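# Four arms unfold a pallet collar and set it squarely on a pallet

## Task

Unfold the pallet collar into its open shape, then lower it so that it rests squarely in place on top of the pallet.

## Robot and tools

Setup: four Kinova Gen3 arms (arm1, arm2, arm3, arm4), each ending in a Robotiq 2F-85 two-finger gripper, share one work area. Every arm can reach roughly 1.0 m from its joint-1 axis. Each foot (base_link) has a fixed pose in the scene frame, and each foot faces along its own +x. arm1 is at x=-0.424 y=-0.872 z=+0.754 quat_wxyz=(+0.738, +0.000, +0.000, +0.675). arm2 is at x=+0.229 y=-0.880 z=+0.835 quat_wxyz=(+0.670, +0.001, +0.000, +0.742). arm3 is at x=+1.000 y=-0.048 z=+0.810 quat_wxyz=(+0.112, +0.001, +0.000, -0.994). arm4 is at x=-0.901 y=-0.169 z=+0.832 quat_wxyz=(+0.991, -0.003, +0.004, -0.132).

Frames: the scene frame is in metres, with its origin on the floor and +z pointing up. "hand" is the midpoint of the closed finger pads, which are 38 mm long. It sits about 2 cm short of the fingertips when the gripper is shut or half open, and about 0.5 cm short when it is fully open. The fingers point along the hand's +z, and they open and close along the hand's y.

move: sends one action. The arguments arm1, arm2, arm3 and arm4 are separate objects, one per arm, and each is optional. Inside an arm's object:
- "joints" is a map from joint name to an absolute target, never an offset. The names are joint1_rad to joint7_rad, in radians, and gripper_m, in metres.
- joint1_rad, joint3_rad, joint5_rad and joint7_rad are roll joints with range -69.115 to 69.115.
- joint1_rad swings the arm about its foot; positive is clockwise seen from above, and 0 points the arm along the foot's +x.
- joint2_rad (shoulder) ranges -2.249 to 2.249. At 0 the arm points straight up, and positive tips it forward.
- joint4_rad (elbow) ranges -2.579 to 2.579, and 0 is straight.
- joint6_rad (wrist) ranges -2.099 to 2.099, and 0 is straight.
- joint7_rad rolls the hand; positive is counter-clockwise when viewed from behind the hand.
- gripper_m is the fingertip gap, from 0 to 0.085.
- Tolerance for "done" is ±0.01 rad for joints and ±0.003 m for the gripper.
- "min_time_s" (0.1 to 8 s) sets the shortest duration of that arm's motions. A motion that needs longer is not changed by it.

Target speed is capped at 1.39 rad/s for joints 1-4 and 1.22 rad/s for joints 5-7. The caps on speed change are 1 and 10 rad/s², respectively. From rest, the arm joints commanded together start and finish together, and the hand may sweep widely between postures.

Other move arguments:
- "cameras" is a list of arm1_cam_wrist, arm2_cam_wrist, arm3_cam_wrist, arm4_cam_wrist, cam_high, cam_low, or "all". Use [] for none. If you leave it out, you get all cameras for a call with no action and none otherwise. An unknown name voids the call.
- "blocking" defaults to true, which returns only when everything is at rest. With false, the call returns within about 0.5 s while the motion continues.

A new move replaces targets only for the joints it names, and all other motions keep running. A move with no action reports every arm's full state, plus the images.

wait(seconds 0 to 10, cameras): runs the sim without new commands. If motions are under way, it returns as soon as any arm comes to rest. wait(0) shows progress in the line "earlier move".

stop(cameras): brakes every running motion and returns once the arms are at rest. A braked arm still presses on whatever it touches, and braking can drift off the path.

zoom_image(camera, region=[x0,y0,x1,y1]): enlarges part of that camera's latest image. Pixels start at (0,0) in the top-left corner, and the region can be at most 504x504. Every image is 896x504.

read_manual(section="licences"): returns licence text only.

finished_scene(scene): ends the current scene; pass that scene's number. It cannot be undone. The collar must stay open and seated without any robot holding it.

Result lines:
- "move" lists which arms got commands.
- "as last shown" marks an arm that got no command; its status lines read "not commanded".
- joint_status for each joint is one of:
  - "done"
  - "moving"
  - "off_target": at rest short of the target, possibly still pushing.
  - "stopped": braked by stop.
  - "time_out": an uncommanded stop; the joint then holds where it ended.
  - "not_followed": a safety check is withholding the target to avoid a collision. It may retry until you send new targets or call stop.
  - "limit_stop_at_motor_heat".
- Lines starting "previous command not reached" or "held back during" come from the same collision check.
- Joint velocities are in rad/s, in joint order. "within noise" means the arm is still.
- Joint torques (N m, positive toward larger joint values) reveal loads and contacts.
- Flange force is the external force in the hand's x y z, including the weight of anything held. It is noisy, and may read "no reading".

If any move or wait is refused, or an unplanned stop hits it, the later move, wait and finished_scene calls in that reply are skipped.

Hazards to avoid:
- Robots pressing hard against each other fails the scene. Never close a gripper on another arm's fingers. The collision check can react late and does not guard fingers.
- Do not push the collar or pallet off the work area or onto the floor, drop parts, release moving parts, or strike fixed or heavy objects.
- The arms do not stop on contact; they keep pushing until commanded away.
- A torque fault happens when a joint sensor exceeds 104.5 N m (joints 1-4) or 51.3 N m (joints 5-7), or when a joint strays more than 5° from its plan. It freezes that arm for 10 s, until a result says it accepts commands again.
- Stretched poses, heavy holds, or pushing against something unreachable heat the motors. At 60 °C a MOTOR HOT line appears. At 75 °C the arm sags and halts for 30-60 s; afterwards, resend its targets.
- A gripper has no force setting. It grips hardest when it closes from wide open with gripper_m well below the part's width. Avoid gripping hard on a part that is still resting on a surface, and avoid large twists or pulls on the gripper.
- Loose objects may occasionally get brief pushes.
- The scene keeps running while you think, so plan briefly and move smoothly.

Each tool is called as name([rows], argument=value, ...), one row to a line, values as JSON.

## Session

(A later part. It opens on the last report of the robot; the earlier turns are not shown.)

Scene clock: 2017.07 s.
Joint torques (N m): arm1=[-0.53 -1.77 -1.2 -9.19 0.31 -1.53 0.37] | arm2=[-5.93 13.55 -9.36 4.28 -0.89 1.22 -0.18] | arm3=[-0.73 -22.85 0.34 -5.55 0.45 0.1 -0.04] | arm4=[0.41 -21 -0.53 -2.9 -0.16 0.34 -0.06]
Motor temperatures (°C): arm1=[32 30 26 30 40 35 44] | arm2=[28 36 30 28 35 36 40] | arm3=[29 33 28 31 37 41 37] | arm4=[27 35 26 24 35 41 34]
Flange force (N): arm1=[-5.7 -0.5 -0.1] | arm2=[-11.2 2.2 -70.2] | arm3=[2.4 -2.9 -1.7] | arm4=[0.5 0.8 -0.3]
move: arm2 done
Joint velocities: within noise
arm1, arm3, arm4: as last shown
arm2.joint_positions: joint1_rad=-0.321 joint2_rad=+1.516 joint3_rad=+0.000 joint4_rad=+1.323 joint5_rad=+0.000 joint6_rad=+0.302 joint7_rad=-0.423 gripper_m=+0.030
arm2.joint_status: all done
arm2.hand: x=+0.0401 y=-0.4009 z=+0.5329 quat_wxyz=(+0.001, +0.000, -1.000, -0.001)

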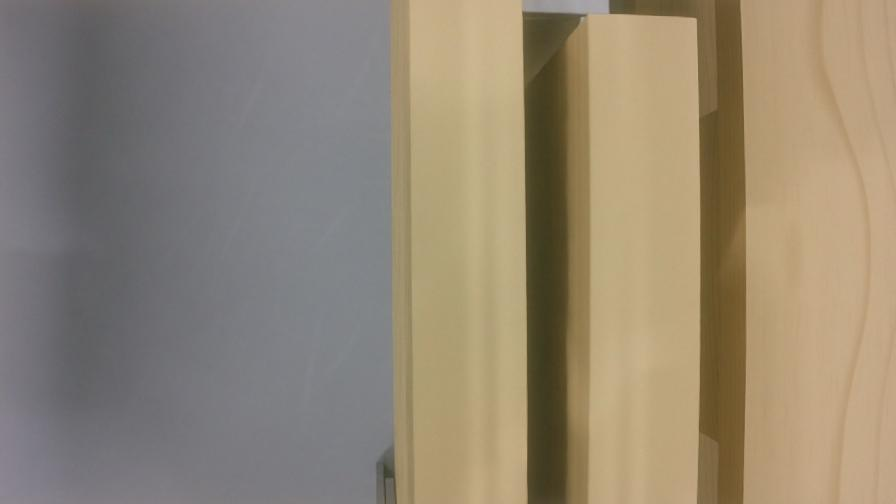

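move(arm2={"joints": {"joint1_rad": -0.3197, "joint2_rad": 1.4573, "joint4_rad": 1.33, "joint6_rad": 0.35, "joint7_rad": -0.4216}, "min_time_s": 0.8})

move(arm2={"joints": {"joint1_rad": -0.3197, "joint2_rad": 1.4773, "joint4_rad": 1.2927, "joint6_rad": 0.4292, "joint7_rad": -0.4216}, "min_time_s": 0.8}, cameras=["arm2_cam_wrist"])

zoom_image(camera="arm2_cam_wrist", region=[390, 300, 690, 504])

Scene clock: 2074.07 s.
Joint torques (N m): arm1=[-0.48 -1.76 -1.27 -9.18 0.32 -1.53 0.41] | arm2=[0.6 -21.37 0.15 -4.01 0.19 -0.26 -0.3] | arm3=[-0.7 -22.83 0.36 -5.56 0.5 0.12 -0.03] | arm4=[0.35 -21 -0.54 -2.89 -0.15 0.34 -0.02]
Motor temperatures (°C): arm1=[32 30 26 30 40 35 44] | arm2=[28 34 30 28 35 36 40] | arm3=[29 33 28 31 37 41 37] | arm4=[27 35 26 24 35 41 34]
Flange force (N): arm1=[-5.7 -0.6 -0.1] | arm2=[-0.6 -4.4 -6.3] | arm3=[2.6 -2.8 -1.7] | arm4=[0.4 0.8 -0.3]
move: arm2 done
Joint velocities: within noise
arm1, arm3, arm4: as last shown
arm2.joint_positions: joint1_rad=-0.320 joint2_rad=+1.457 joint3_rad=+0.000 joint4_rad=+1.330 joint5_rad=+0.000 joint6_rad=+0.350 joint7_rad=-0.422 gripper_m=+0.030
arm2.joint_status: all done
arm2.hand: x=+0.0347 y=-0.3875 z=+0.5629 quat_wxyz=(+0.002, +0.000, -1.000, -0.003)
pictures: none

Scene clock: 2075.20 s.
Joint torques (N m): arm1=[-0.53 -1.8 -1.25 -9.19 0.27 -1.55 0.4] | arm2=[0.6 -21.4 0.19 -3.94 0.23 -0.13 -0.35] | arm3=[-0.72 -22.87 0.33 -5.53 0.49 0.09 -0.07] | arm4=[0.4 -21.01 -0.49 -2.88 -0.15 0.32 -0.04]
Motor temperatures (°C): arm1=[32 30 26 30 40 35 44] | arm2=[28 34 30 28 35 36 40] | arm3=[29 33 28 31 37 41 37] | arm4=[27 35 26 24 35 41 34]
Flange force (N): arm1=[-5.8 -0.5 -0.1] | arm2=[-0.8 -4.5 -5.9] | arm3=[2.3 -2.8 -1.7] | arm4=[0.3 0.8 -0.3]
move: arm2 done
Joint velocities: within noise
arm1, arm3, arm4: as last shown
arm2.joint_positions: joint1_rad=-0.320 joint2_rad=+1.477 joint3_rad=+0.000 joint4_rad=+1.293 joint5_rad=+0.000 joint6_rad=+0.429 joint7_rad=-0.422 gripper_m=+0.030
arm2.joint_status: all done
arm2.hand: x=+0.0401 y=-0.3996 z=+0.5569 quat_wxyz=(-0.011, +0.000, -1.000, +0.025)

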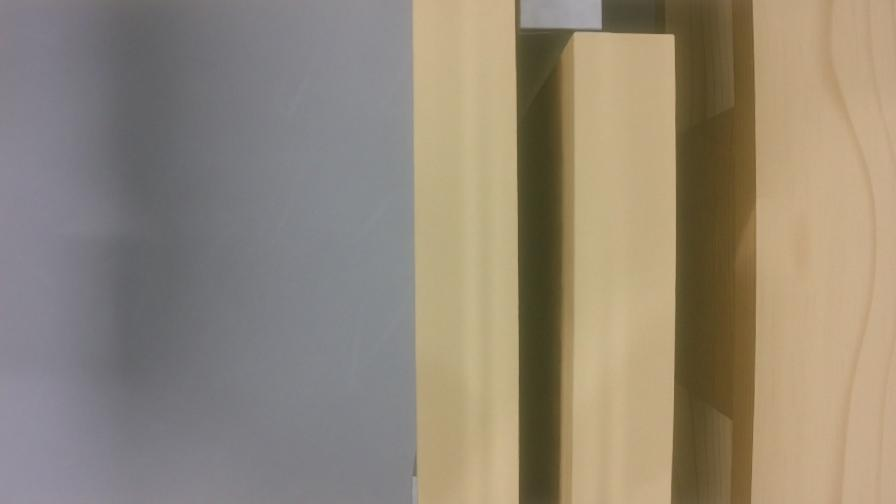

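Scaled by 1.680 from the camera's image (finer frame: 1280x720).

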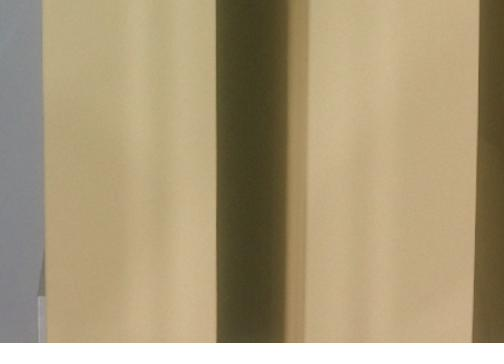

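move(arm2={"joints": {"joint1_rad": -0.3185, "joint2_rad": 1.5166, "joint4_rad": 1.2528, "joint6_rad": 0.4298, "joint7_rad": -0.4203}, "min_time_s": 1.0})

move(arm2={"joints": {"joint2_rad": 1.5259, "joint4_rad": 1.2443, "joint6_rad": 0.429}, "min_time_s": 0.6})

move(arm2={"joints": {"joint2_rad": 1.5352, "joint4_rad": 1.2355, "joint6_rad": 0.4285}, "min_time_s": 0.6}, cameras=["arm2_cam_wrist", "cam_low"])

zoom_image(camera="cam_low", region=[310, 180, 410, 280])

Scene clock: 2171.73 s.
Joint torques (N m): arm1=[-0.55 -1.74 -1.19 -9.2 0.32 -1.54 0.36] | arm2=[0.65 -21.45 0.06 -4.02 0.22 -0.11 -0.36] | arm3=[-0.71 -22.88 0.32 -5.58 0.5 0.11 0] | arm4=[0.37 -21.02 -0.53 -2.91 -0.15 0.31 -0.04]
Motor temperatures (°C): arm1=[32 30 26 30 39 35 44] | arm2=[28 34 29 28 35 36 39] | arm3=[29 33 28 31 37 40 37] | arm4=[27 35 26 24 35 41 34]
Flange force (N): arm1=[-5.6 -0.5 0.0] | arm2=[-0.9 -5.0 -6.3] | arm3=[2.6 -2.8 -1.7] | arm4=[0.4 0.8 -0.3]
move: arm2 done
Joint velocities: within noise
arm1, arm3, arm4: as last shown
arm2.joint_positions: joint1_rad=-0.318 joint2_rad=+1.517 joint3_rad=+0.000 joint4_rad=+1.253 joint5_rad=+0.000 joint6_rad=+0.430 joint7_rad=-0.420 gripper_m=+0.030
arm2.joint_status: all done
arm2.hand: x=+0.0401 y=-0.3981 z=+0.5405 quat_wxyz=(-0.011, +0.000, -1.000, +0.025)
pictures: none

Scene clock: 2172.63 s.
Joint torques (N m): arm1=[-0.58 -1.78 -1.2 -9.18 0.3 -1.55 0.42] | arm2=[0.65 -21.4 0.11 -4.04 0.15 -0.13 -0.37] | arm3=[-0.74 -22.78 0.39 -5.57 0.47 0.11 -0.03] | arm4=[0.35 -21 -0.56 -2.81 -0.15 0.36 -0.01]
Motor temperatures (°C): arm1=[32 30 26 30 39 35 44] | arm2=[28 34 29 28 35 36 39] | arm3=[29 33 28 31 37 40 37] | arm4=[27 35 26 24 35 41 34]
Flange force (N): arm1=[-5.6 -0.3 -0.1] | arm2=[-1.0 -5.0 -6.5] | arm3=[2.6 -2.9 -1.9] | arm4=[0.2 0.7 -0.2]
move: arm2 done
Joint velocities: within noise
arm1, arm3, arm4: as last shown
arm2.joint_positions: joint1_rad=-0.318 joint2_rad=+1.526 joint3_rad=+0.000 joint4_rad=+1.244 joint5_rad=+0.000 joint6_rad=+0.429 joint7_rad=-0.420 gripper_m=+0.030
arm2.joint_status: all done
arm2.hand: x=+0.0401 y=-0.3981 z=+0.5365 quat_wxyz=(-0.011, +0.000, -1.000, +0.025)
pictures: none

Scene clock: 2173.53 s.
Joint torques (N m): arm1=[-0.57 -1.74 -1.19 -9.22 0.34 -1.55 0.35] | arm2=[-1.28 0.45 -3 -3.05 -0.21 -2.5 -0.15] | arm3=[-0.7 -22.86 0.36 -5.57 0.45 0.11 -0.05] | arm4=[0.41 -21.01 -0.57 -2.83 -0.15 0.34 -0.04]
Motor temperatures (°C): arm1=[32 30 26 30 39 35 44] | arm2=[28 34 29 28 35 36 39] | arm3=[29 33 28 31 37 40 37] | arm4=[27 35 26 24 35 41 34]
Flange force (N): arm1=[-5.5 -0.5 0.0] | arm2=[-8.1 -13.5 -55.3] | arm3=[2.5 -2.9 -1.7] | arm4=[0.2 0.8 -0.3]
move: arm2 done
Joint velocities: within noise
arm1.joint_positions: joint1_rad=-0.451 joint2_rad=-0.488 joint3_rad=-0.090 joint4_rad=+1.489 joint5_rad=-0.024 joint6_rad=+1.600 joint7_rad=+1.015 gripper_m=+0.085
arm1.joint_status: not commanded
arm1.hand: x=-0.5152 y=-0.6639 z=+1.3124 quat_wxyz=(-0.084, +0.648, -0.713, -0.253)
arm2.joint_positions: joint1_rad=-0.318 joint2_rad=+1.535 joint3_rad=+0.000 joint4_rad=+1.235 joint5_rad=+0.000 joint6_rad=+0.428 joint7_rad=-0.420 gripper_m=+0.030
arm2.joint_status: all done
arm2.hand: x=+0.0401 y=-0.3980 z=+0.5326 quat_wxyz=(-0.011, +0.000, -1.000, +0.025)
arm3, arm4: as last shown

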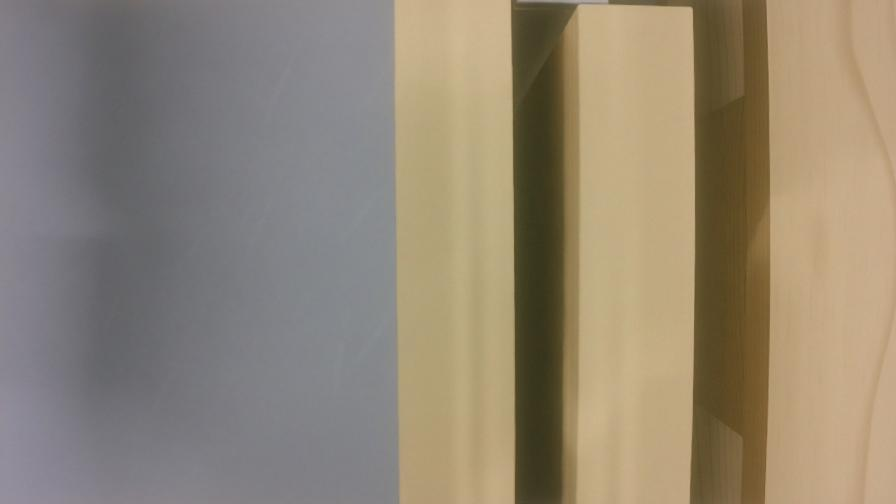

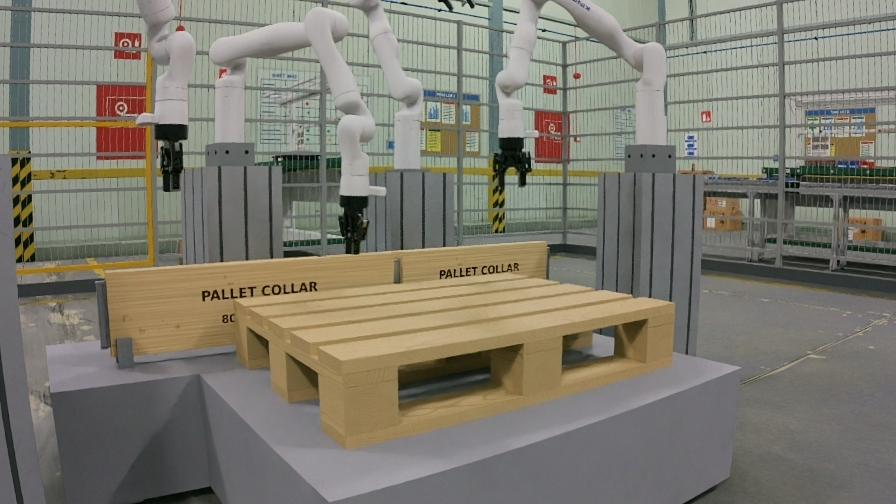

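Scaled by 5.040 from the camera's image (finer frame: 1280x720).

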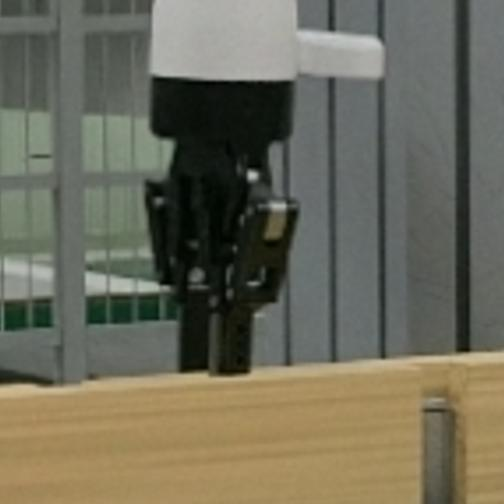

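move(arm2={"joints": {"joint1_rad": -0.3197, "joint2_rad": 1.5061, "joint4_rad": 1.2674, "joint6_rad": 0.4257, "joint7_rad": -0.4216}, "min_time_s": 0.8})

move(arm2={"joints": {"joint2_rad": 1.5339, "joint4_rad": 1.2416, "joint6_rad": 0.4237}, "min_time_s": 1.0})

Scene clock: 2201.73 s.
Joint torques (N m): arm1=[-0.58 -1.72 -1.16 -9.19 0.31 -1.54 0.37] | arm2=[0.56 -21.48 0.09 -3.9 0.22 -0.11 -0.37] | arm3=[-0.73 -22.87 0.36 -5.57 0.49 0.1 -0.04] | arm4=[0.38 -21.01 -0.5 -2.89 -0.15 0.36 -0.06]
Motor temperatures (°C): arm1=[32 30 26 30 39 35 44] | arm2=[28 33 29 28 35 36 39] | arm3=[29 33 28 31 37 40 37] | arm4=[27 35 26 24 35 41 34]
Flange force (N): arm1=[-5.5 -0.4 -0.1] | arm2=[-0.9 -4.4 -5.9] | arm3=[2.5 -2.8 -1.7] | arm4=[0.5 0.8 -0.3]
move: arm2 done
Joint velocities: within noise
arm1: as last shown
arm2.joint_positions: joint1_rad=-0.320 joint2_rad=+1.506 joint3_rad=+0.000 joint4_rad=+1.267 joint5_rad=+0.000 joint6_rad=+0.426 joint7_rad=-0.422 gripper_m=+0.030
arm2.joint_status: all done
arm2.hand: x=+0.0402 y=-0.3997 z=+0.5444 quat_wxyz=(-0.011, +0.000, -1.000, +0.025)
arm3.joint_positions: joint1_rad=-0.355 joint2_rad=+1.130 joint3_rad=+0.000 joint4_rad=+1.432 joint5_rad=+0.000 joint6_rad=+0.580 joint7_rad=+0.991 gripper_m=+0.085
arm3.joint_status: not commanded
arm3.hand: x=+0.5245 y=-0.3302 z=+0.6990 quat_wxyz=(+0.000, -1.000, +0.000, -0.001)
arm4.joint_positions: joint1_rad=+0.023 joint2_rad=+1.103 joint3_rad=+0.000 joint4_rad=+1.687 joint5_rad=+0.000 joint6_rad=+0.352 joint7_rad=+1.858 gripper_m=+0.085
arm4.joint_status: not commanded
arm4.hand: x=-0.4458 y=-0.3311 z=+0.6969 quat_wxyz=(+0.005, -0.001, -1.000, +0.002)
pictures: none

Scene clock: 2203.03 s.
Joint torques (N m): arm1=[-0.57 -1.71 -1.16 -9.16 0.32 -1.52 0.38] | arm2=[-1.69 -1.97 -3.46 -3.5 -0.29 -2.44 -0.12] | arm3=[-0.74 -22.84 0.31 -5.52 0.47 0.11 -0.02] | arm4=[0.39 -20.96 -0.55 -2.86 -0.13 0.32 0]
Motor temperatures (°C): arm1=[32 30 26 30 39 35 44] | arm2=[28 33 29 28 35 36 39] | arm3=[29 33 28 31 37 40 37] | arm4=[27 35 26 24 35 41 34]
Flange force (N): arm1=[-5.5 -0.3 -0.1] | arm2=[-8.6 -12.7 -50.7] | arm3=[2.4 -2.8 -1.7] | arm4=[0.3 0.9 -0.4]
move: arm2 done
Joint velocities: within noise
arm1, arm3, arm4: as last shown
arm2.joint_positions: joint1_rad=-0.320 joint2_rad=+1.534 joint3_rad=+0.000 joint4_rad=+1.242 joint5_rad=+0.000 joint6_rad=+0.424 joint7_rad=-0.422 gripper_m=+0.030
arm2.joint_status: all done
arm2.hand: x=+0.0401 y=-0.3995 z=+0.5326 quat_wxyz=(-0.011, +0.000, -1.000, +0.025)
pictures: none

move(arm2={"joints": {"joint2_rad": 1.5061, "joint4_rad": 1.2674, "joint6_rad": 0.4257}, "min_time_s": 0.6}, arm3={"joints": {"joint1_rad": -0.156, "joint2_rad": 1.6659, "joint3_rad": 0.0, "joint4_rad": 1.1335, "joint5_rad": 0.0, "joint6_rad": -0.6753, "joint7_rad": -1.571, "gripper_m": 0.03}, "min_time_s": 2.5}, cameras=["arm3_cam_wrist"])

zoom_image(camera="arm3_cam_wrist", region=[248, 52, 648, 452])

Scene clock: 2317.40 s.
Joint torques (N m): arm1=[-0.56 -1.79 -1.18 -9.18 0.32 -1.56 0.37] | arm2=[0.57 -21.35 0.11 -3.91 0.25 -0.11 -0.34] | arm3=[-0.7 -25.28 0.42 -6.24 0.49 -2.42 -0.04] | arm4=[0.4 -20.95 -0.55 -2.85 -0.19 0.34 -0.02]
Motor temperatures (°C): arm1=[31 30 26 30 39 35 44] | arm2=[28 31 29 28 35 36 39] | arm3=[29 33 28 31 37 40 37] | arm4=[27 35 26 24 34 41 34]
Flange force (N): arm1=[-5.7 -0.4 -0.2] | arm2=[-0.9 -4.6 -6.2] | arm3=[1.1 -0.2 -5.4] | arm4=[0.3 0.8 -0.4]
move: arm2 done; arm3 done
Joint velocities: within noise
arm1, arm4: as last shown
arm2.joint_positions: joint1_rad=-0.320 joint2_rad=+1.506 joint3_rad=+0.000 joint4_rad=+1.267 joint5_rad=+0.000 joint6_rad=+0.426 joint7_rad=-0.422 gripper_m=+0.030
arm2.joint_status: all done
arm2.hand: x=+0.0401 y=-0.3996 z=+0.5444 quat_wxyz=(-0.011, +0.000, -1.000, +0.025)
arm3.joint_positions: joint1_rad=-0.156 joint2_rad=+1.666 joint3_rad=+0.000 joint4_rad=+1.133 joint5_rad=+0.000 joint6_rad=-0.675 joint7_rad=-1.571 gripper_m=+0.030
arm3.joint_status: all done
arm3.hand: x=+0.2588 y=-0.3187 z=+0.5937 quat_wxyz=(-0.478, -0.165, +0.858, -0.093)

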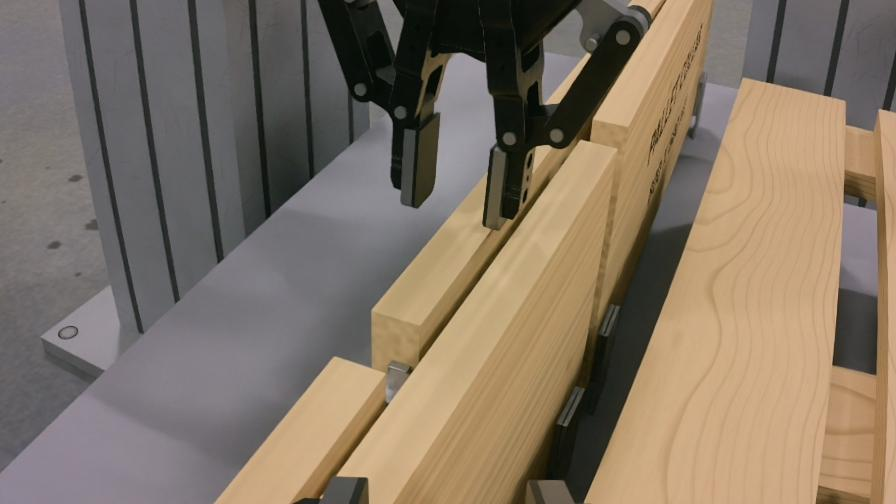

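Scaled by 1.260 from the camera's image (finer frame: 1280x720).

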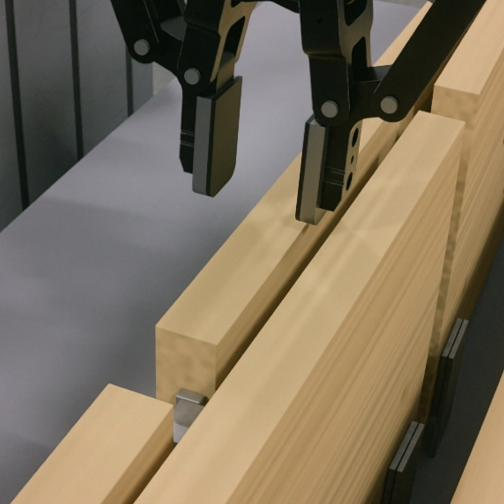

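zoom_image(camera="arm3_cam_wrist", region=[440, 120, 560, 240])

zoom_image(camera="arm3_cam_wrist", region=[360, 240, 560, 440])

Scaled by 4.200 from the camera's image (finer frame: 1280x720).

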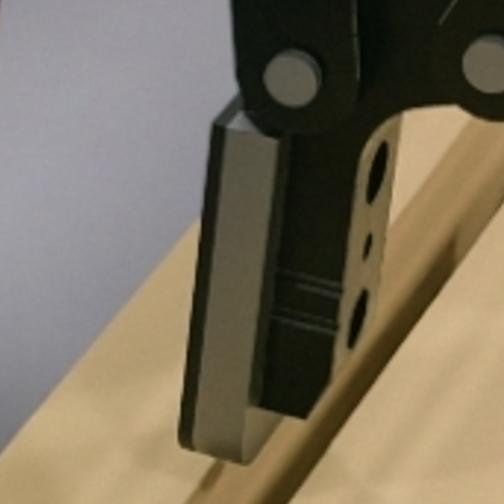

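Scaled by 2.520 from the camera's image (finer frame: 1280x720).

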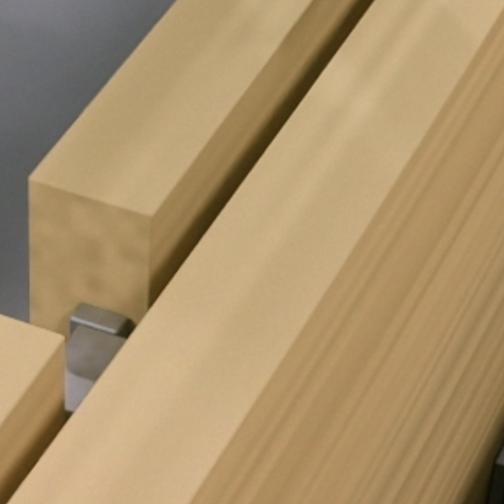

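move(arm2={"joints": {"joint1_rad": -0.3189, "joint2_rad": 1.5253, "joint4_rad": 1.2462, "joint6_rad": 0.4277, "joint7_rad": -0.4207}, "min_time_s": 0.6}, cameras=["arm3_cam_wrist"])

zoom_image(camera="arm3_cam_wrist", region=[440, 150, 560, 270])

Scene clock: 2387.03 s.
Joint torques (N m): arm1=[-0.56 -1.74 -1.18 -9.16 0.3 -1.53 0.37] | arm2=[0.63 -21.49 0.18 -3.87 0.23 -0.12 -0.36] | arm3=[-0.7 -25.21 0.47 -6.25 0.48 -2.4 -0.05] | arm4=[0.4 -21.03 -0.6 -2.87 -0.15 0.32 -0.01]
Motor temperatures (°C): arm1=[31 30 26 30 39 34 44] | arm2=[28 33 29 28 35 36 39] | arm3=[29 34 28 31 37 40 37] | arm4=[27 35 26 24 34 41 34]
Flange force (N): arm1=[-5.6 -0.4 -0.1] | arm2=[-0.7 -4.4 -5.9] | arm3=[1.2 -0.2 -5.6] | arm4=[0.3 0.8 -0.3]
move: arm2 done
Joint velocities: within noise
arm1, arm3, arm4: as last shown
arm2.joint_positions: joint1_rad=-0.319 joint2_rad=+1.525 joint3_rad=+0.000 joint4_rad=+1.246 joint5_rad=+0.000 joint6_rad=+0.428 joint7_rad=-0.421 gripper_m=+0.030
arm2.joint_status: all done
arm2.hand: x=+0.0401 y=-0.3985 z=+0.5366 quat_wxyz=(-0.011, +0.000, -1.000, +0.025)

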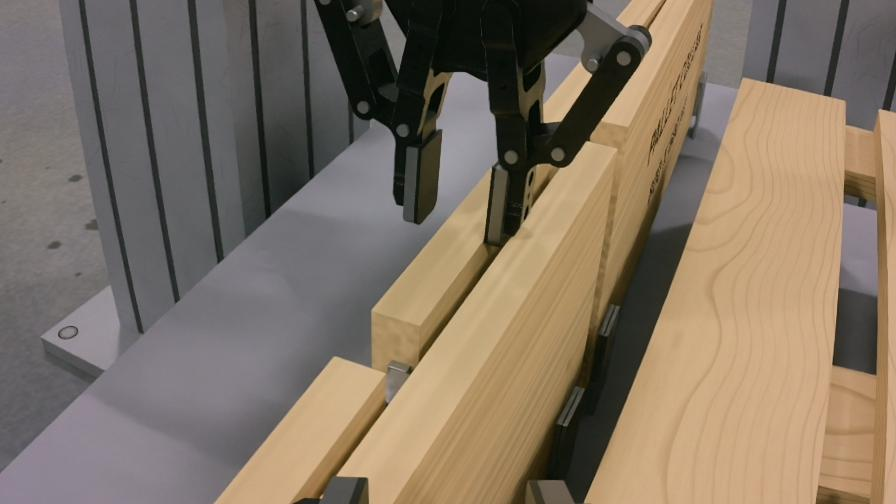

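Scaled by 4.200 from the camera's image (finer frame: 1280x720).

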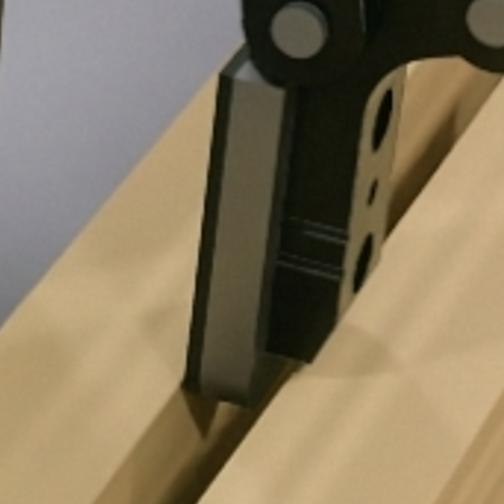

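move(arm2={"joints": {"joint1_rad": -0.3184, "joint2_rad": 1.5292, "joint4_rad": 1.2408, "joint6_rad": 0.4292, "joint7_rad": -0.4201}, "min_time_s": 0.6}, cameras=["arm3_cam_wrist"])

zoom_image(camera="arm3_cam_wrist", region=[440, 150, 560, 270])

Scene clock: 2432.37 s.
Joint torques (N m): arm1=[-0.58 -1.77 -1.25 -9.19 0.29 -1.52 0.38] | arm2=[0.58 -21.45 0.18 -4.04 0.21 -0.13 -0.4] | arm3=[-0.7 -25.22 0.42 -6.26 0.49 -2.43 -0.02] | arm4=[0.43 -21.03 -0.56 -2.92 -0.15 0.36 -0.02]
Motor temperatures (°C): arm1=[31 30 26 30 39 34 43] | arm2=[28 33 29 28 35 36 39] | arm3=[29 34 28 31 37 40 36] | arm4=[27 35 26 24 34 41 34]
Flange force (N): arm1=[-5.7 -0.6 0.0] | arm2=[-1.2 -5.0 -6.4] | arm3=[1.2 -0.2 -5.5] | arm4=[0.5 1.0 -0.3]
move: arm2 done
Joint velocities: within noise
arm1, arm3, arm4: as last shown
arm2.joint_positions: joint1_rad=-0.318 joint2_rad=+1.529 joint3_rad=+0.000 joint4_rad=+1.241 joint5_rad=+0.000 joint6_rad=+0.429 joint7_rad=-0.420 gripper_m=+0.030
arm2.joint_status: all done
arm2.hand: x=+0.0401 y=-0.3980 z=+0.5351 quat_wxyz=(-0.011, +0.000, -1.000, +0.025)

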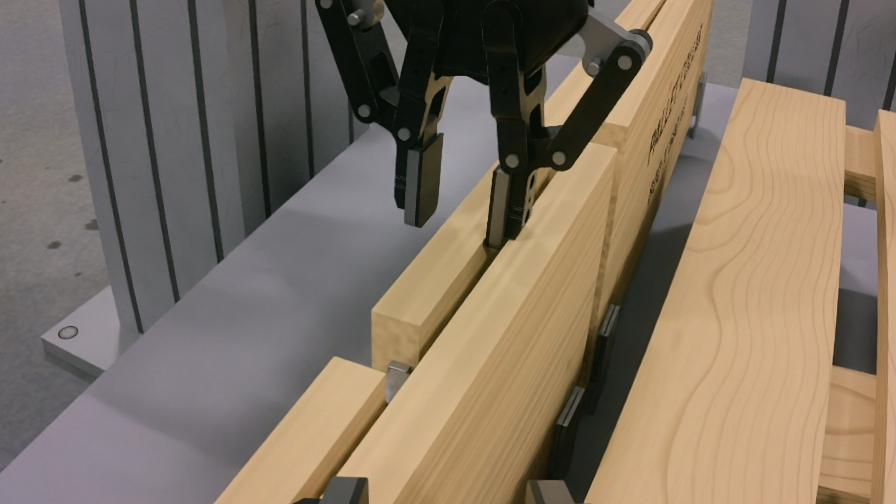

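Scaled by 4.200 from the camera's image (finer frame: 1280x720).

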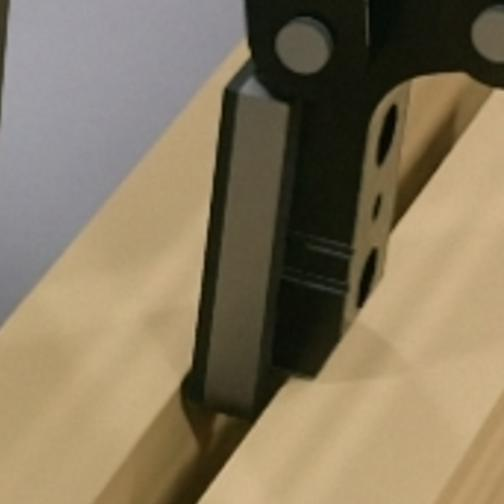

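move(arm3={"joints": {"joint1_rad": -0.1105, "joint2_rad": 0.8468, "joint3_rad": 0.0, "joint4_rad": 2.18, "joint5_rad": 0.0, "joint6_rad": 0.1148, "joint7_rad": -1.906}, "min_time_s": 1.5}, arm2={"joints": {"joint1_rad": -0.2085, "joint2_rad": 1.5134, "joint4_rad": 1.3189, "joint6_rad": 0.3669, "joint7_rad": -0.3105}, "min_time_s": 1.2})

move(arm2={"joints": {"joint1_rad": -0.0904, "joint2_rad": 1.5045, "joint4_rad": 1.3667, "joint6_rad": 0.328, "joint7_rad": -0.1923}, "min_time_s": 1.2}, cameras=["arm2_cam_wrist", "arm3_cam_wrist"])

Scene clock: 2570.97 s.
Joint torques (N m): arm1=[-0.56 -1.78 -1.2 -9.19 0.31 -1.55 0.37] | arm2=[0.57 -20.89 0.18 -3.44 0.21 -0.08 -0.34] | arm3=[-0.74 -16.18 0.36 -1.81 0.51 0 -0.02] | arm4=[0.44 -20.99 -0.52 -2.9 -0.16 0.35 -0.02]
Motor temperatures (°C): arm1=[31 30 26 30 39 34 43] | arm2=[27 33 29 28 35 36 39] | arm3=[29 34 28 31 37 40 36] | arm4=[27 35 26 24 34 41 34]
Flange force (N): arm1=[-5.7 -0.5 -0.1] | arm2=[-0.3 -4.5 -6.2] | arm3=[-2.0 2.2 -1.0] | arm4=[0.4 1.0 -0.4]
move: arm2 done; arm3 done
Joint velocities: within noise
arm1, arm4: as last shown
arm2.joint_positions: joint1_rad=-0.209 joint2_rad=+1.513 joint3_rad=+0.000 joint4_rad=+1.319 joint5_rad=+0.000 joint6_rad=+0.367 joint7_rad=-0.311 gripper_m=+0.030
arm2.joint_status: all done
arm2.hand: x=+0.0998 y=-0.3981 z=+0.5351 quat_wxyz=(-0.008, +0.000, -1.000, +0.026)
arm3.joint_positions: joint1_rad=-0.111 joint2_rad=+0.847 joint3_rad=+0.000 joint4_rad=+2.180 joint5_rad=+0.000 joint6_rad=+0.115 joint7_rad=-1.906 gripper_m=+0.030
arm3.joint_status: all done
arm3.hand: x=+0.6605 y=-0.1402 z=+0.7490 quat_wxyz=(+0.001, +0.000, +1.000, +0.000)
pictures: none

Scene clock: 2572.50 s.
Joint torques (N m): arm1=[-0.57 -1.74 -1.2 -9.2 0.31 -1.53 0.4] | arm2=[1.07 -21.32 0.85 -4.01 0.31 -0.54 -0.32] | arm3=[-0.68 -16.22 0.32 -1.81 0.49 0.02 -0.05] | arm4=[0.38 -20.98 -0.57 -2.91 -0.17 0.34 -0.03]
Motor temperatures (°C): arm1=[31 30 26 30 39 34 43] | arm2=[27 33 29 28 35 36 39] | arm3=[29 34 28 31 37 40 36] | arm4=[27 35 26 24 34 41 34]
Flange force (N): arm1=[-5.5 -0.4 0.0] | arm2=[1.1 -6.0 -6.4] | arm3=[-2.1 2.1 -0.9] | arm4=[0.5 0.8 -0.4]
move: arm2 done
Joint velocities: within noise
arm1, arm4: as last shown
arm2.joint_positions: joint1_rad=-0.090 joint2_rad=+1.505 joint3_rad=+0.000 joint4_rad=+1.367 joint5_rad=+0.000 joint6_rad=+0.328 joint7_rad=-0.192 gripper_m=+0.030
arm2.joint_status: all done
arm2.hand: x=+0.1598 y=-0.3980 z=+0.5352 quat_wxyz=(-0.005, +0.000, -1.000, +0.027)
arm3.joint_positions: joint1_rad=-0.110 joint2_rad=+0.847 joint3_rad=+0.000 joint4_rad=+2.180 joint5_rad=+0.000 joint6_rad=+0.115 joint7_rad=-1.906 gripper_m=+0.030
arm3.joint_status: not commanded
arm3.hand: x=+0.6605 y=-0.1402 z=+0.7491 quat_wxyz=(+0.001, +0.000, +1.000, +0.000)

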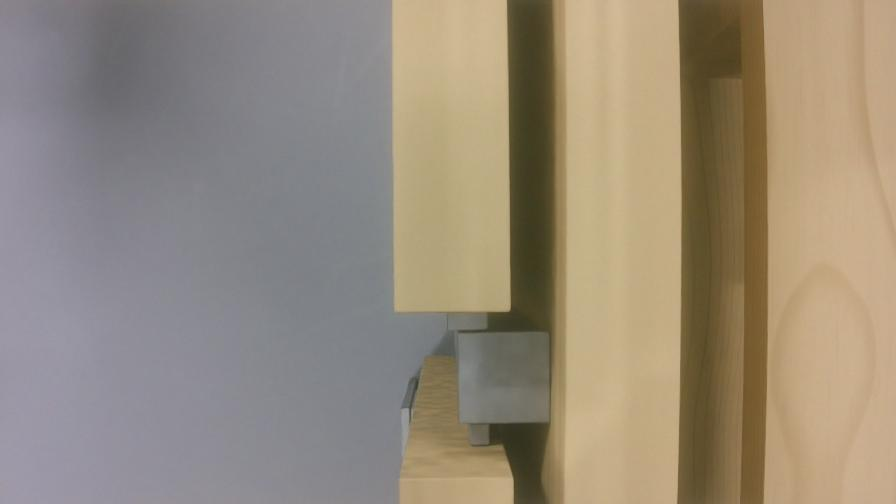

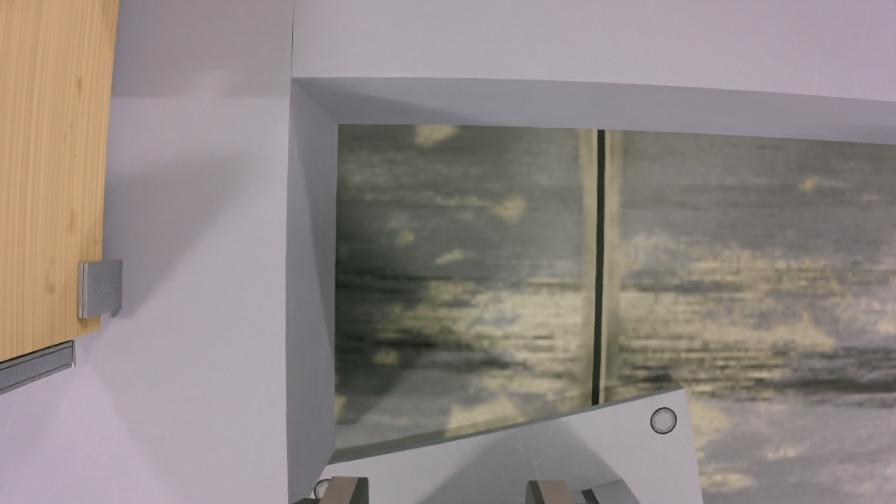

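move(arm2={"joints": {"joint1_rad": 0.0327, "joint2_rad": 1.5011, "joint4_rad": 1.3855, "joint6_rad": 0.3126, "joint7_rad": -0.0693}, "min_time_s": 1.2})

move(arm2={"joints": {"joint1_rad": 0.1571, "joint2_rad": 1.5027, "joint4_rad": 1.3754, "joint6_rad": 0.3211, "joint7_rad": 0.0552}, "min_time_s": 1.2})

move(arm2={"joints": {"joint1_rad": 0.2791, "joint2_rad": 1.5089, "joint4_rad": 1.3365, "joint6_rad": 0.3538, "joint7_rad": 0.1771}, "min_time_s": 1.2}, cameras=["arm2_cam_wrist"])

Scene clock: 2585.07 s.
Joint torques (N m): arm1=[-0.59 -1.77 -1.16 -9.19 0.33 -1.52 0.36] | arm2=[1.2 -21.62 0.89 -4.32 0.3 -0.8 -0.36] | arm3=[-0.67 -16.21 0.33 -1.82 0.52 0 -0.04] | arm4=[0.4 -21.03 -0.53 -2.9 -0.18 0.35 -0.01]
Motor temperatures (°C): arm1=[31 30 26 30 39 34 43] | arm2=[27 34 29 28 35 36 39] | arm3=[29 34 28 31 37 40 36] | arm4=[27 35 26 24 34 41 34]
Flange force (N): arm1=[-5.6 -0.3 0.0] | arm2=[2.1 -6.3 -6.3] | arm3=[-2.1 2.0 -1.0] | arm4=[0.4 0.9 -0.3]
move: arm2 done
Joint velocities: within noise
arm1.joint_positions: joint1_rad=-0.451 joint2_rad=-0.488 joint3_rad=-0.090 joint4_rad=+1.489 joint5_rad=-0.024 joint6_rad=+1.600 joint7_rad=+1.015 gripper_m=+0.085
arm1.joint_status: not commanded
arm1.hand: x=-0.5152 y=-0.6639 z=+1.3124 quat_wxyz=(-0.084, +0.648, -0.713, -0.253)
arm2.joint_positions: joint1_rad=+0.033 joint2_rad=+1.501 joint3_rad=+0.000 joint4_rad=+1.385 joint5_rad=+0.000 joint6_rad=+0.313 joint7_rad=-0.069 gripper_m=+0.030
arm2.joint_status: all done
arm2.hand: x=+0.2198 y=-0.3980 z=+0.5353 quat_wxyz=(-0.001, +0.000, -1.000, +0.028)
arm3, arm4: as last shown
pictures: none

Scene clock: 2586.60 s.
Joint torques (N m): arm1=[-0.52 -1.79 -1.17 -9.24 0.32 -1.53 0.34] | arm2=[1.31 -21.82 1.15 -4.44 0.4 -0.82 -0.36] | arm3=[-0.73 -16.18 0.31 -1.83 0.5 0.04 0.01] | arm4=[0.4 -21.06 -0.49 -2.85 -0.16 0.34 -0.04]
Motor temperatures (°C): arm1=[31 30 26 30 39 34 43] | arm2=[27 34 29 28 35 36 39] | arm3=[29 34 28 31 37 40 36] | arm4=[27 35 26 24 34 41 34]
Flange force (N): arm1=[-5.6 -0.5 0.1] | arm2=[3.1 -6.0 -6.1] | arm3=[-2.2 2.1 -0.9] | arm4=[0.2 0.8 -0.2]
move: arm2 done
Joint velocities: within noise
arm1, arm3: as last shown
arm2.joint_positions: joint1_rad=+0.157 joint2_rad=+1.503 joint3_rad=+0.000 joint4_rad=+1.375 joint5_rad=+0.000 joint6_rad=+0.321 joint7_rad=+0.055 gripper_m=+0.030
arm2.joint_status: all done
arm2.hand: x=+0.2797 y=-0.3980 z=+0.5352 quat_wxyz=(+0.003, +0.000, -1.000, +0.028)
arm4.joint_positions: joint1_rad=+0.023 joint2_rad=+1.103 joint3_rad=+0.000 joint4_rad=+1.687 joint5_rad=+0.000 joint6_rad=+0.352 joint7_rad=+1.858 gripper_m=+0.085
arm4.joint_status: not commanded
arm4.hand: x=-0.4458 y=-0.3311 z=+0.6969 quat_wxyz=(+0.005, -0.001, -1.000, +0.002)
pictures: none

Scene clock: 2588.13 s.
Joint torques (N m): arm1=[-0.55 -1.84 -1.19 -9.25 0.32 -1.5 0.35] | arm2=[2.69 -22.23 3.05 -4.98 0.63 -0.96 -0.39] | arm3=[-0.71 -16.21 0.33 -1.82 0.48 0.01 -0.03] | arm4=[0.45 -21.02 -0.55 -2.85 -0.2 0.35 -0.05]
Motor temperatures (°C): arm1=[31 30 26 30 39 34 43] | arm2=[27 34 29 28 35 36 39] | arm3=[29 34 28 31 37 40 36] | arm4=[27 35 26 24 34 41 34]
Flange force (N): arm1=[-5.7 -0.5 0.3] | arm2=[6.6 -5.9 -6.4] | arm3=[-2.0 2.1 -0.9] | arm4=[0.3 0.9 -0.2]
move: arm2 done
Joint velocities: within noise
arm1, arm3, arm4: as last shown
arm2.joint_positions: joint1_rad=+0.279 joint2_rad=+1.509 joint3_rad=+0.000 joint4_rad=+1.336 joint5_rad=+0.000 joint6_rad=+0.354 joint7_rad=+0.177 gripper_m=+0.030
arm2.joint_status: all done
arm2.hand: x=+0.3397 y=-0.3979 z=+0.5353 quat_wxyz=(+0.006, +0.000, -1.000, +0.027)

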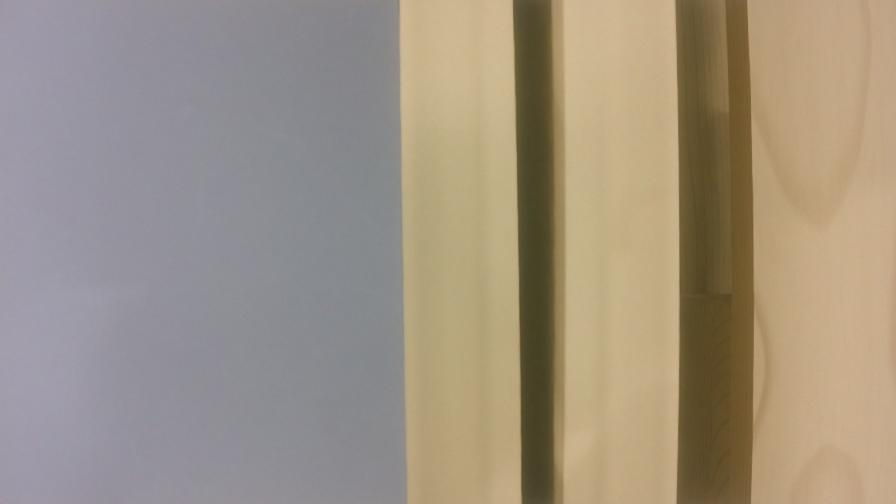

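move(arm2={"joints": {"joint1_rad": 0.3951, "joint2_rad": 1.5217, "joint4_rad": 1.2679, "joint6_rad": 0.4096, "joint7_rad": 0.2932}, "min_time_s": 1.5}, cameras=["arm2_cam_wrist"])

move(arm2={"joints": {"joint1_rad": 0.5034, "joint2_rad": 1.544, "joint4_rad": 1.1671, "joint6_rad": 0.4881, "joint7_rad": 0.4014}, "min_time_s": 1.5}, cameras=["arm2_cam_wrist", "arm4_cam_wrist"])

Scene clock: 2601.43 s.
Joint torques (N m): arm1=[-0.57 -1.75 -1.18 -9.23 0.3 -1.54 0.37] | arm2=[5.09 -23.73 5.99 -6.49 1.29 -1.5 -0.43] | arm3=[-0.68 -16.21 0.31 -1.78 0.5 0.03 -0.04] | arm4=[0.45 -20.99 -0.52 -2.9 -0.18 0.33 -0.01]
Motor temperatures (°C): arm1=[31 30 26 30 39 34 43] | arm2=[28 34 29 28 35 36 39] | arm3=[29 34 28 31 37 40 36] | arm4=[27 35 26 24 34 41 34]
Flange force (N): arm1=[-5.5 -0.5 0.1] | arm2=[12.2 -5.9 -6.3] | arm3=[-2.0 2.0 -0.9] | arm4=[0.4 1.0 -0.4]
move: arm2 done
Joint velocities: within noise
arm1, arm3, arm4: as last shown
arm2.joint_positions: joint1_rad=+0.395 joint2_rad=+1.522 joint3_rad=+0.000 joint4_rad=+1.268 joint5_rad=+0.000 joint6_rad=+0.410 joint7_rad=+0.293 gripper_m=+0.030
arm2.joint_status: all done
arm2.hand: x=+0.3996 y=-0.3978 z=+0.5354 quat_wxyz=(+0.009, +0.000, -1.000, +0.027)

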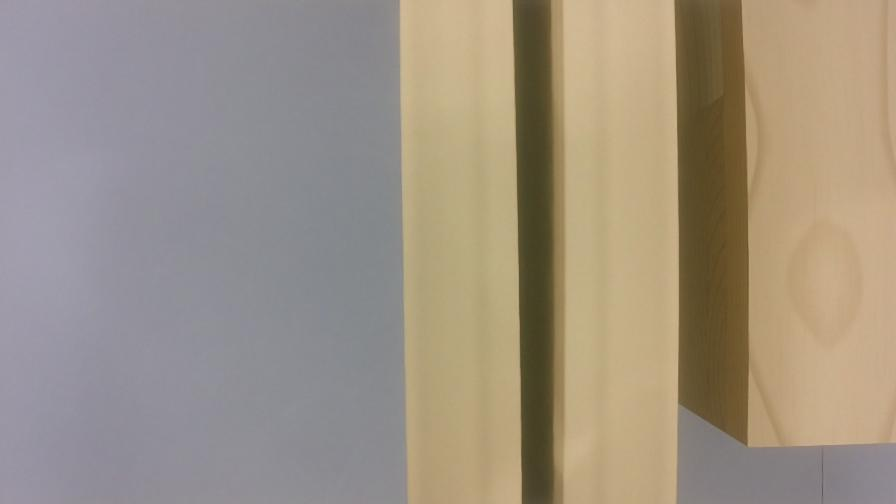

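Scene clock: 2603.23 s.
Joint torques (N m): arm1=[-0.61 -1.76 -1.18 -9.21 0.3 -1.54 0.39] | arm2=[4.56 -24.95 5.08 -7.5 1.29 -1.74 -0.43] | arm3=[-0.7 -16.2 0.32 -1.83 0.49 0.02 -0.03] | arm4=[0.43 -20.98 -0.59 -2.86 -0.14 0.35 -0.01]
Motor temperatures (°C): arm1=[31 30 26 30 39 34 43] | arm2=[28 34 29 28 35 36 39] | arm3=[29 34 28 31 37 40 36] | arm4=[27 35 26 24 34 41 34]
Flange force (N): arm1=[-5.5 -0.4 0.0] | arm2=[11.9 -6.1 -5.9] | arm3=[-2.1 2.1 -0.9] | arm4=[0.3 0.9 -0.3]
move: arm2 done
Joint velocities: within noise
arm1, arm3, arm4: as last shown
arm2.joint_positions: joint1_rad=+0.503 joint2_rad=+1.544 joint3_rad=+0.000 joint4_rad=+1.167 joint5_rad=+0.000 joint6_rad=+0.488 joint7_rad=+0.401 gripper_m=+0.030
arm2.joint_status: all done
arm2.hand: x=+0.4598 y=-0.3978 z=+0.5353 quat_wxyz=(+0.012, +0.000, -1.000, +0.026)

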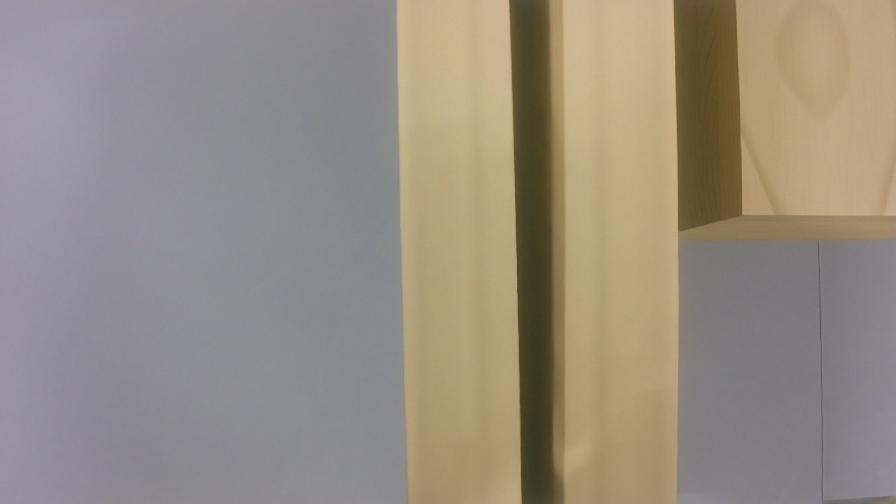

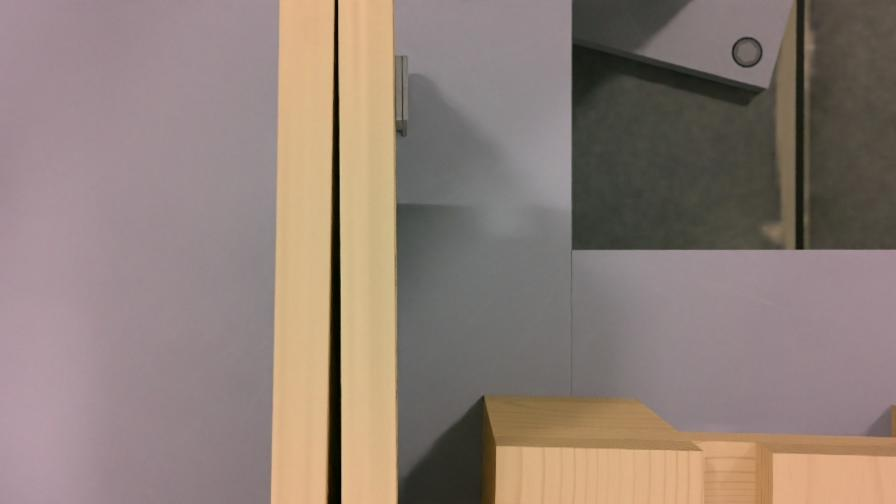

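move(arm2={"joints": {"joint1_rad": 0.5702, "joint2_rad": 1.5658, "joint4_rad": 1.0801, "joint6_rad": 0.5533, "joint7_rad": 0.4683}, "min_time_s": 1.2})

move(arm2={"joints": {"joint1_rad": 0.6322, "joint2_rad": 1.5948, "joint4_rad": 0.9749, "joint6_rad": 0.6295, "joint7_rad": 0.5302}, "min_time_s": 1.2}, cameras=["arm2_cam_wrist", "arm4_cam_wrist"])

Scene clock: 2625.00 s.
Joint torques (N m): arm1=[-0.56 -1.69 -1.16 -9.17 0.32 -1.52 0.37] | arm2=[6.36 -24.17 6.91 -8.86 1.89 -2.6 -0.49] | arm3=[-0.74 -16.22 0.3 -1.82 0.49 -0.01 -0.02] | arm4=[0.43 -20.98 -0.56 -2.87 -0.14 0.35 -0.01]
Motor temperatures (°C): arm1=[31 30 26 30 39 34 43] | arm2=[28 34 29 28 34 36 39] | arm3=[29 34 28 31 37 40 36] | arm4=[27 35 26 24 34 41 34]
Flange force (N): arm1=[-5.5 -0.4 -0.1] | arm2=[16.7 -7.4 -11.0] | arm3=[-2.0 2.2 -0.9] | arm4=[0.4 0.9 -0.3]
move: arm2 done
Joint velocities: within noise
arm1, arm3, arm4: as last shown
arm2.joint_positions: joint1_rad=+0.570 joint2_rad=+1.566 joint3_rad=+0.000 joint4_rad=+1.080 joint5_rad=+0.000 joint6_rad=+0.553 joint7_rad=+0.468 gripper_m=+0.030
arm2.joint_status: all done
arm2.hand: x=+0.4997 y=-0.3978 z=+0.5352 quat_wxyz=(+0.014, +0.000, -1.000, +0.025)
pictures: none

Scene clock: 2626.50 s.
Joint torques (N m): arm1=[-0.5 -1.77 -1.22 -9.21 0.33 -1.53 0.33] | arm2=[6.92 -23.07 6.99 -9.44 2.17 -3.18 -0.6] | arm3=[-0.7 -16.21 0.32 -1.82 0.5 0.04 -0.03] | arm4=[0.4 -21.04 -0.51 -2.85 -0.16 0.37 -0.03]
Motor temperatures (°C): arm1=[31 30 26 30 39 34 43] | arm2=[28 34 29 28 34 36 39] | arm3=[29 34 28 31 37 40 36] | arm4=[27 35 26 24 34 41 34]
Flange force (N): arm1=[-5.7 -0.7 0.0] | arm2=[18.7 -8.2 -15.3] | arm3=[-2.2 2.1 -0.8] | arm4=[0.3 0.8 -0.2]
move: arm2 done
Joint velocities: within noise
arm1, arm3, arm4: as last shown
arm2.joint_positions: joint1_rad=+0.632 joint2_rad=+1.595 joint3_rad=+0.000 joint4_rad=+0.975 joint5_rad=+0.000 joint6_rad=+0.630 joint7_rad=+0.530 gripper_m=+0.030
arm2.joint_status: all done
arm2.hand: x=+0.5394 y=-0.3978 z=+0.5351 quat_wxyz=(+0.016, +0.000, -1.000, +0.024)

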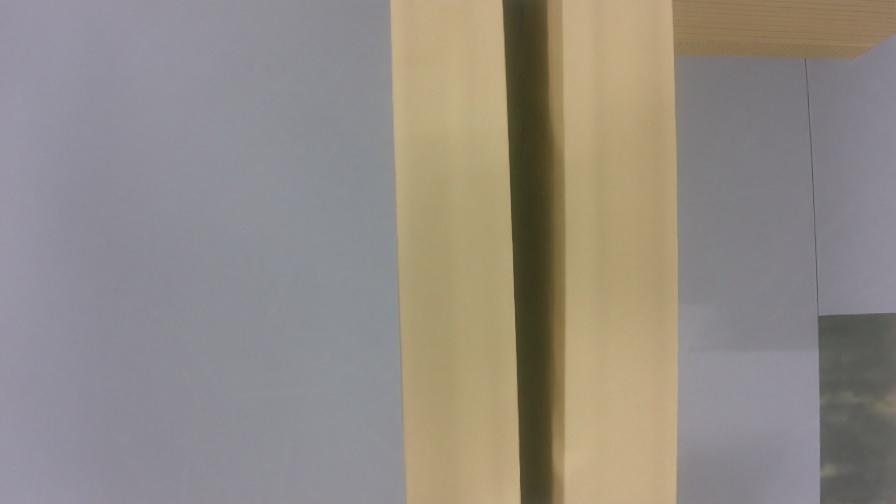

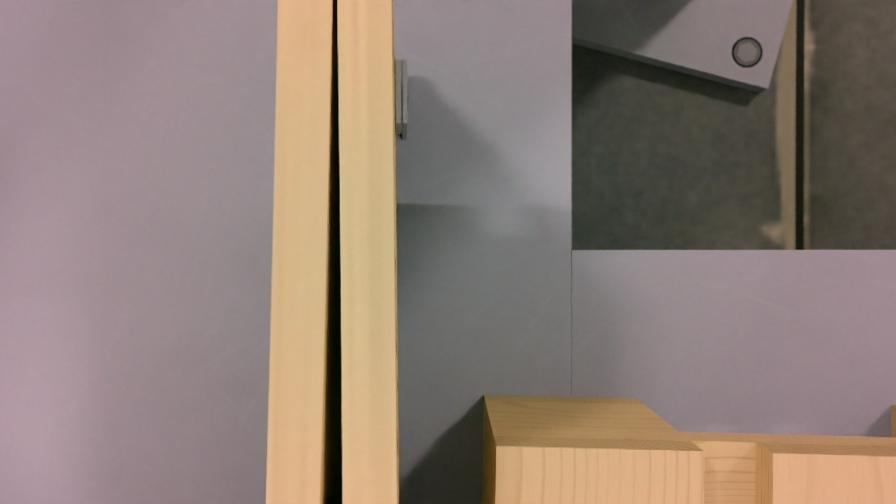

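move(arm2={"joints": {"joint1_rad": 0.6903, "joint2_rad": 1.6335, "joint4_rad": 0.8439, "joint6_rad": 0.721, "joint7_rad": 0.5884}, "min_time_s": 1.2}, cameras=["arm2_cam_wrist", "arm4_cam_wrist", "cam_high"])

zoom_image(camera="cam_high", region=[290, 110, 640, 320])

Scene clock: 2644.87 s.
Joint torques (N m): arm1=[-0.56 -1.75 -1.18 -9.17 0.36 -1.58 0.32] | arm2=[8.67 -27.9 8.15 -12.15 2.91 -3.98 -0.6] | arm3=[-0.76 -16.2 0.31 -1.84 0.47 0.04 -0.04] | arm4=[0.43 -20.99 -0.54 -2.84 -0.18 0.35 -0.02]
Motor temperatures (°C): arm1=[31 30 26 30 39 34 43] | arm2=[28 34 29 28 34 36 39] | arm3=[29 34 28 31 37 40 36] | arm4=[27 35 26 24 34 41 34]
Flange force (N): arm1=[-5.7 -0.5 -0.2] | arm2=[23.5 -9.0 -10.9] | arm3=[-2.2 2.3 -0.9] | arm4=[0.3 0.9 -0.3]
move: arm2 done
Joint velocities: within noise
arm1, arm4: as last shown
arm2.joint_positions: joint1_rad=+0.690 joint2_rad=+1.634 joint3_rad=+0.000 joint4_rad=+0.844 joint5_rad=+0.000 joint6_rad=+0.721 joint7_rad=+0.588 gripper_m=+0.030
arm2.joint_status: all done
arm2.hand: x=+0.5797 y=-0.3974 z=+0.5356 quat_wxyz=(+0.017, +0.000, -1.000, +0.023)
arm3.joint_positions: joint1_rad=-0.110 joint2_rad=+0.847 joint3_rad=+0.000 joint4_rad=+2.180 joint5_rad=+0.000 joint6_rad=+0.115 joint7_rad=-1.906 gripper_m=+0.030
arm3.joint_status: not commanded
arm3.hand: x=+0.6605 y=-0.1402 z=+0.7491 quat_wxyz=(+0.001, +0.000, +1.000, +0.000)

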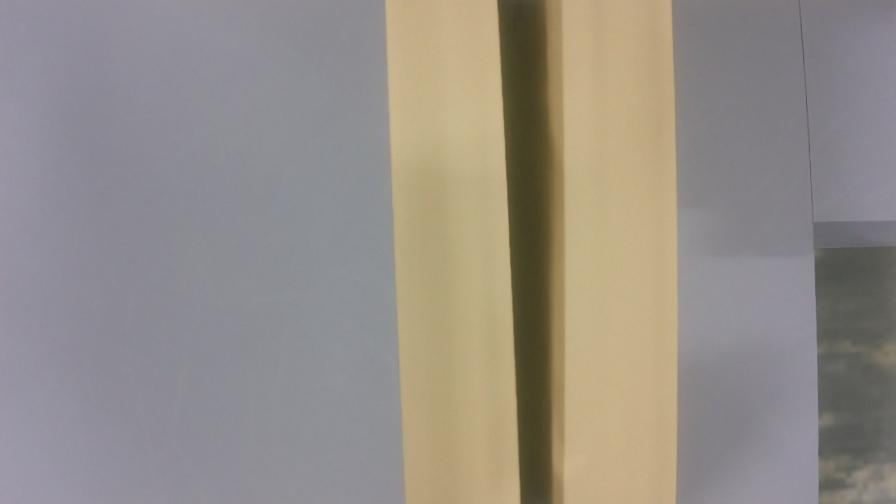

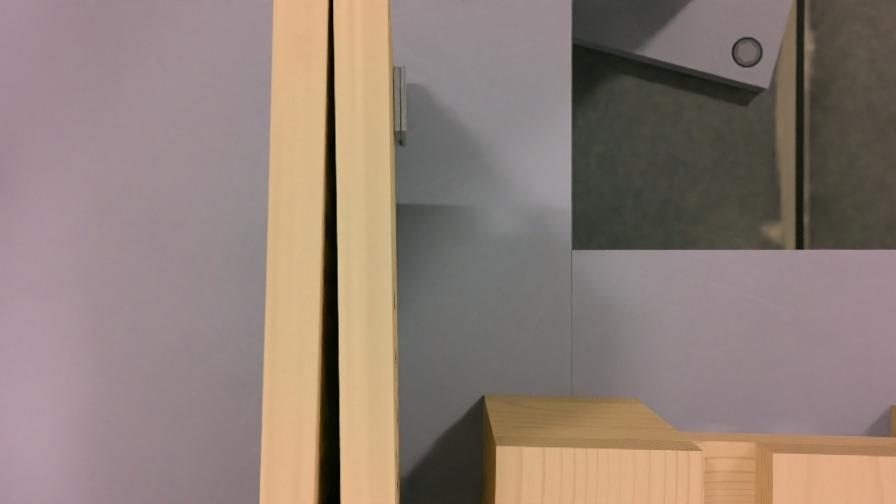

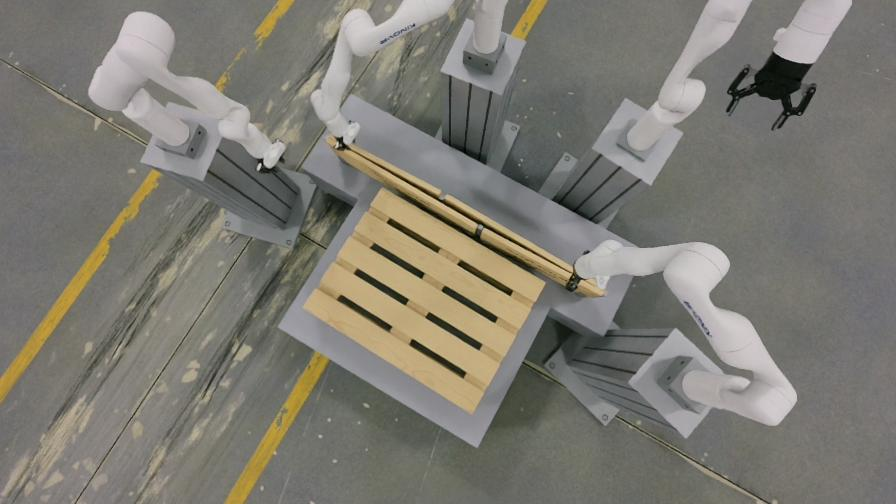

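Scaled by 1.440 from the camera's image (finer frame: 1280x720).

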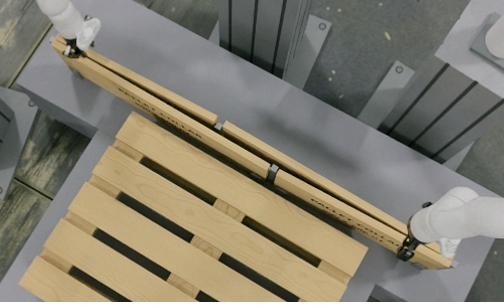

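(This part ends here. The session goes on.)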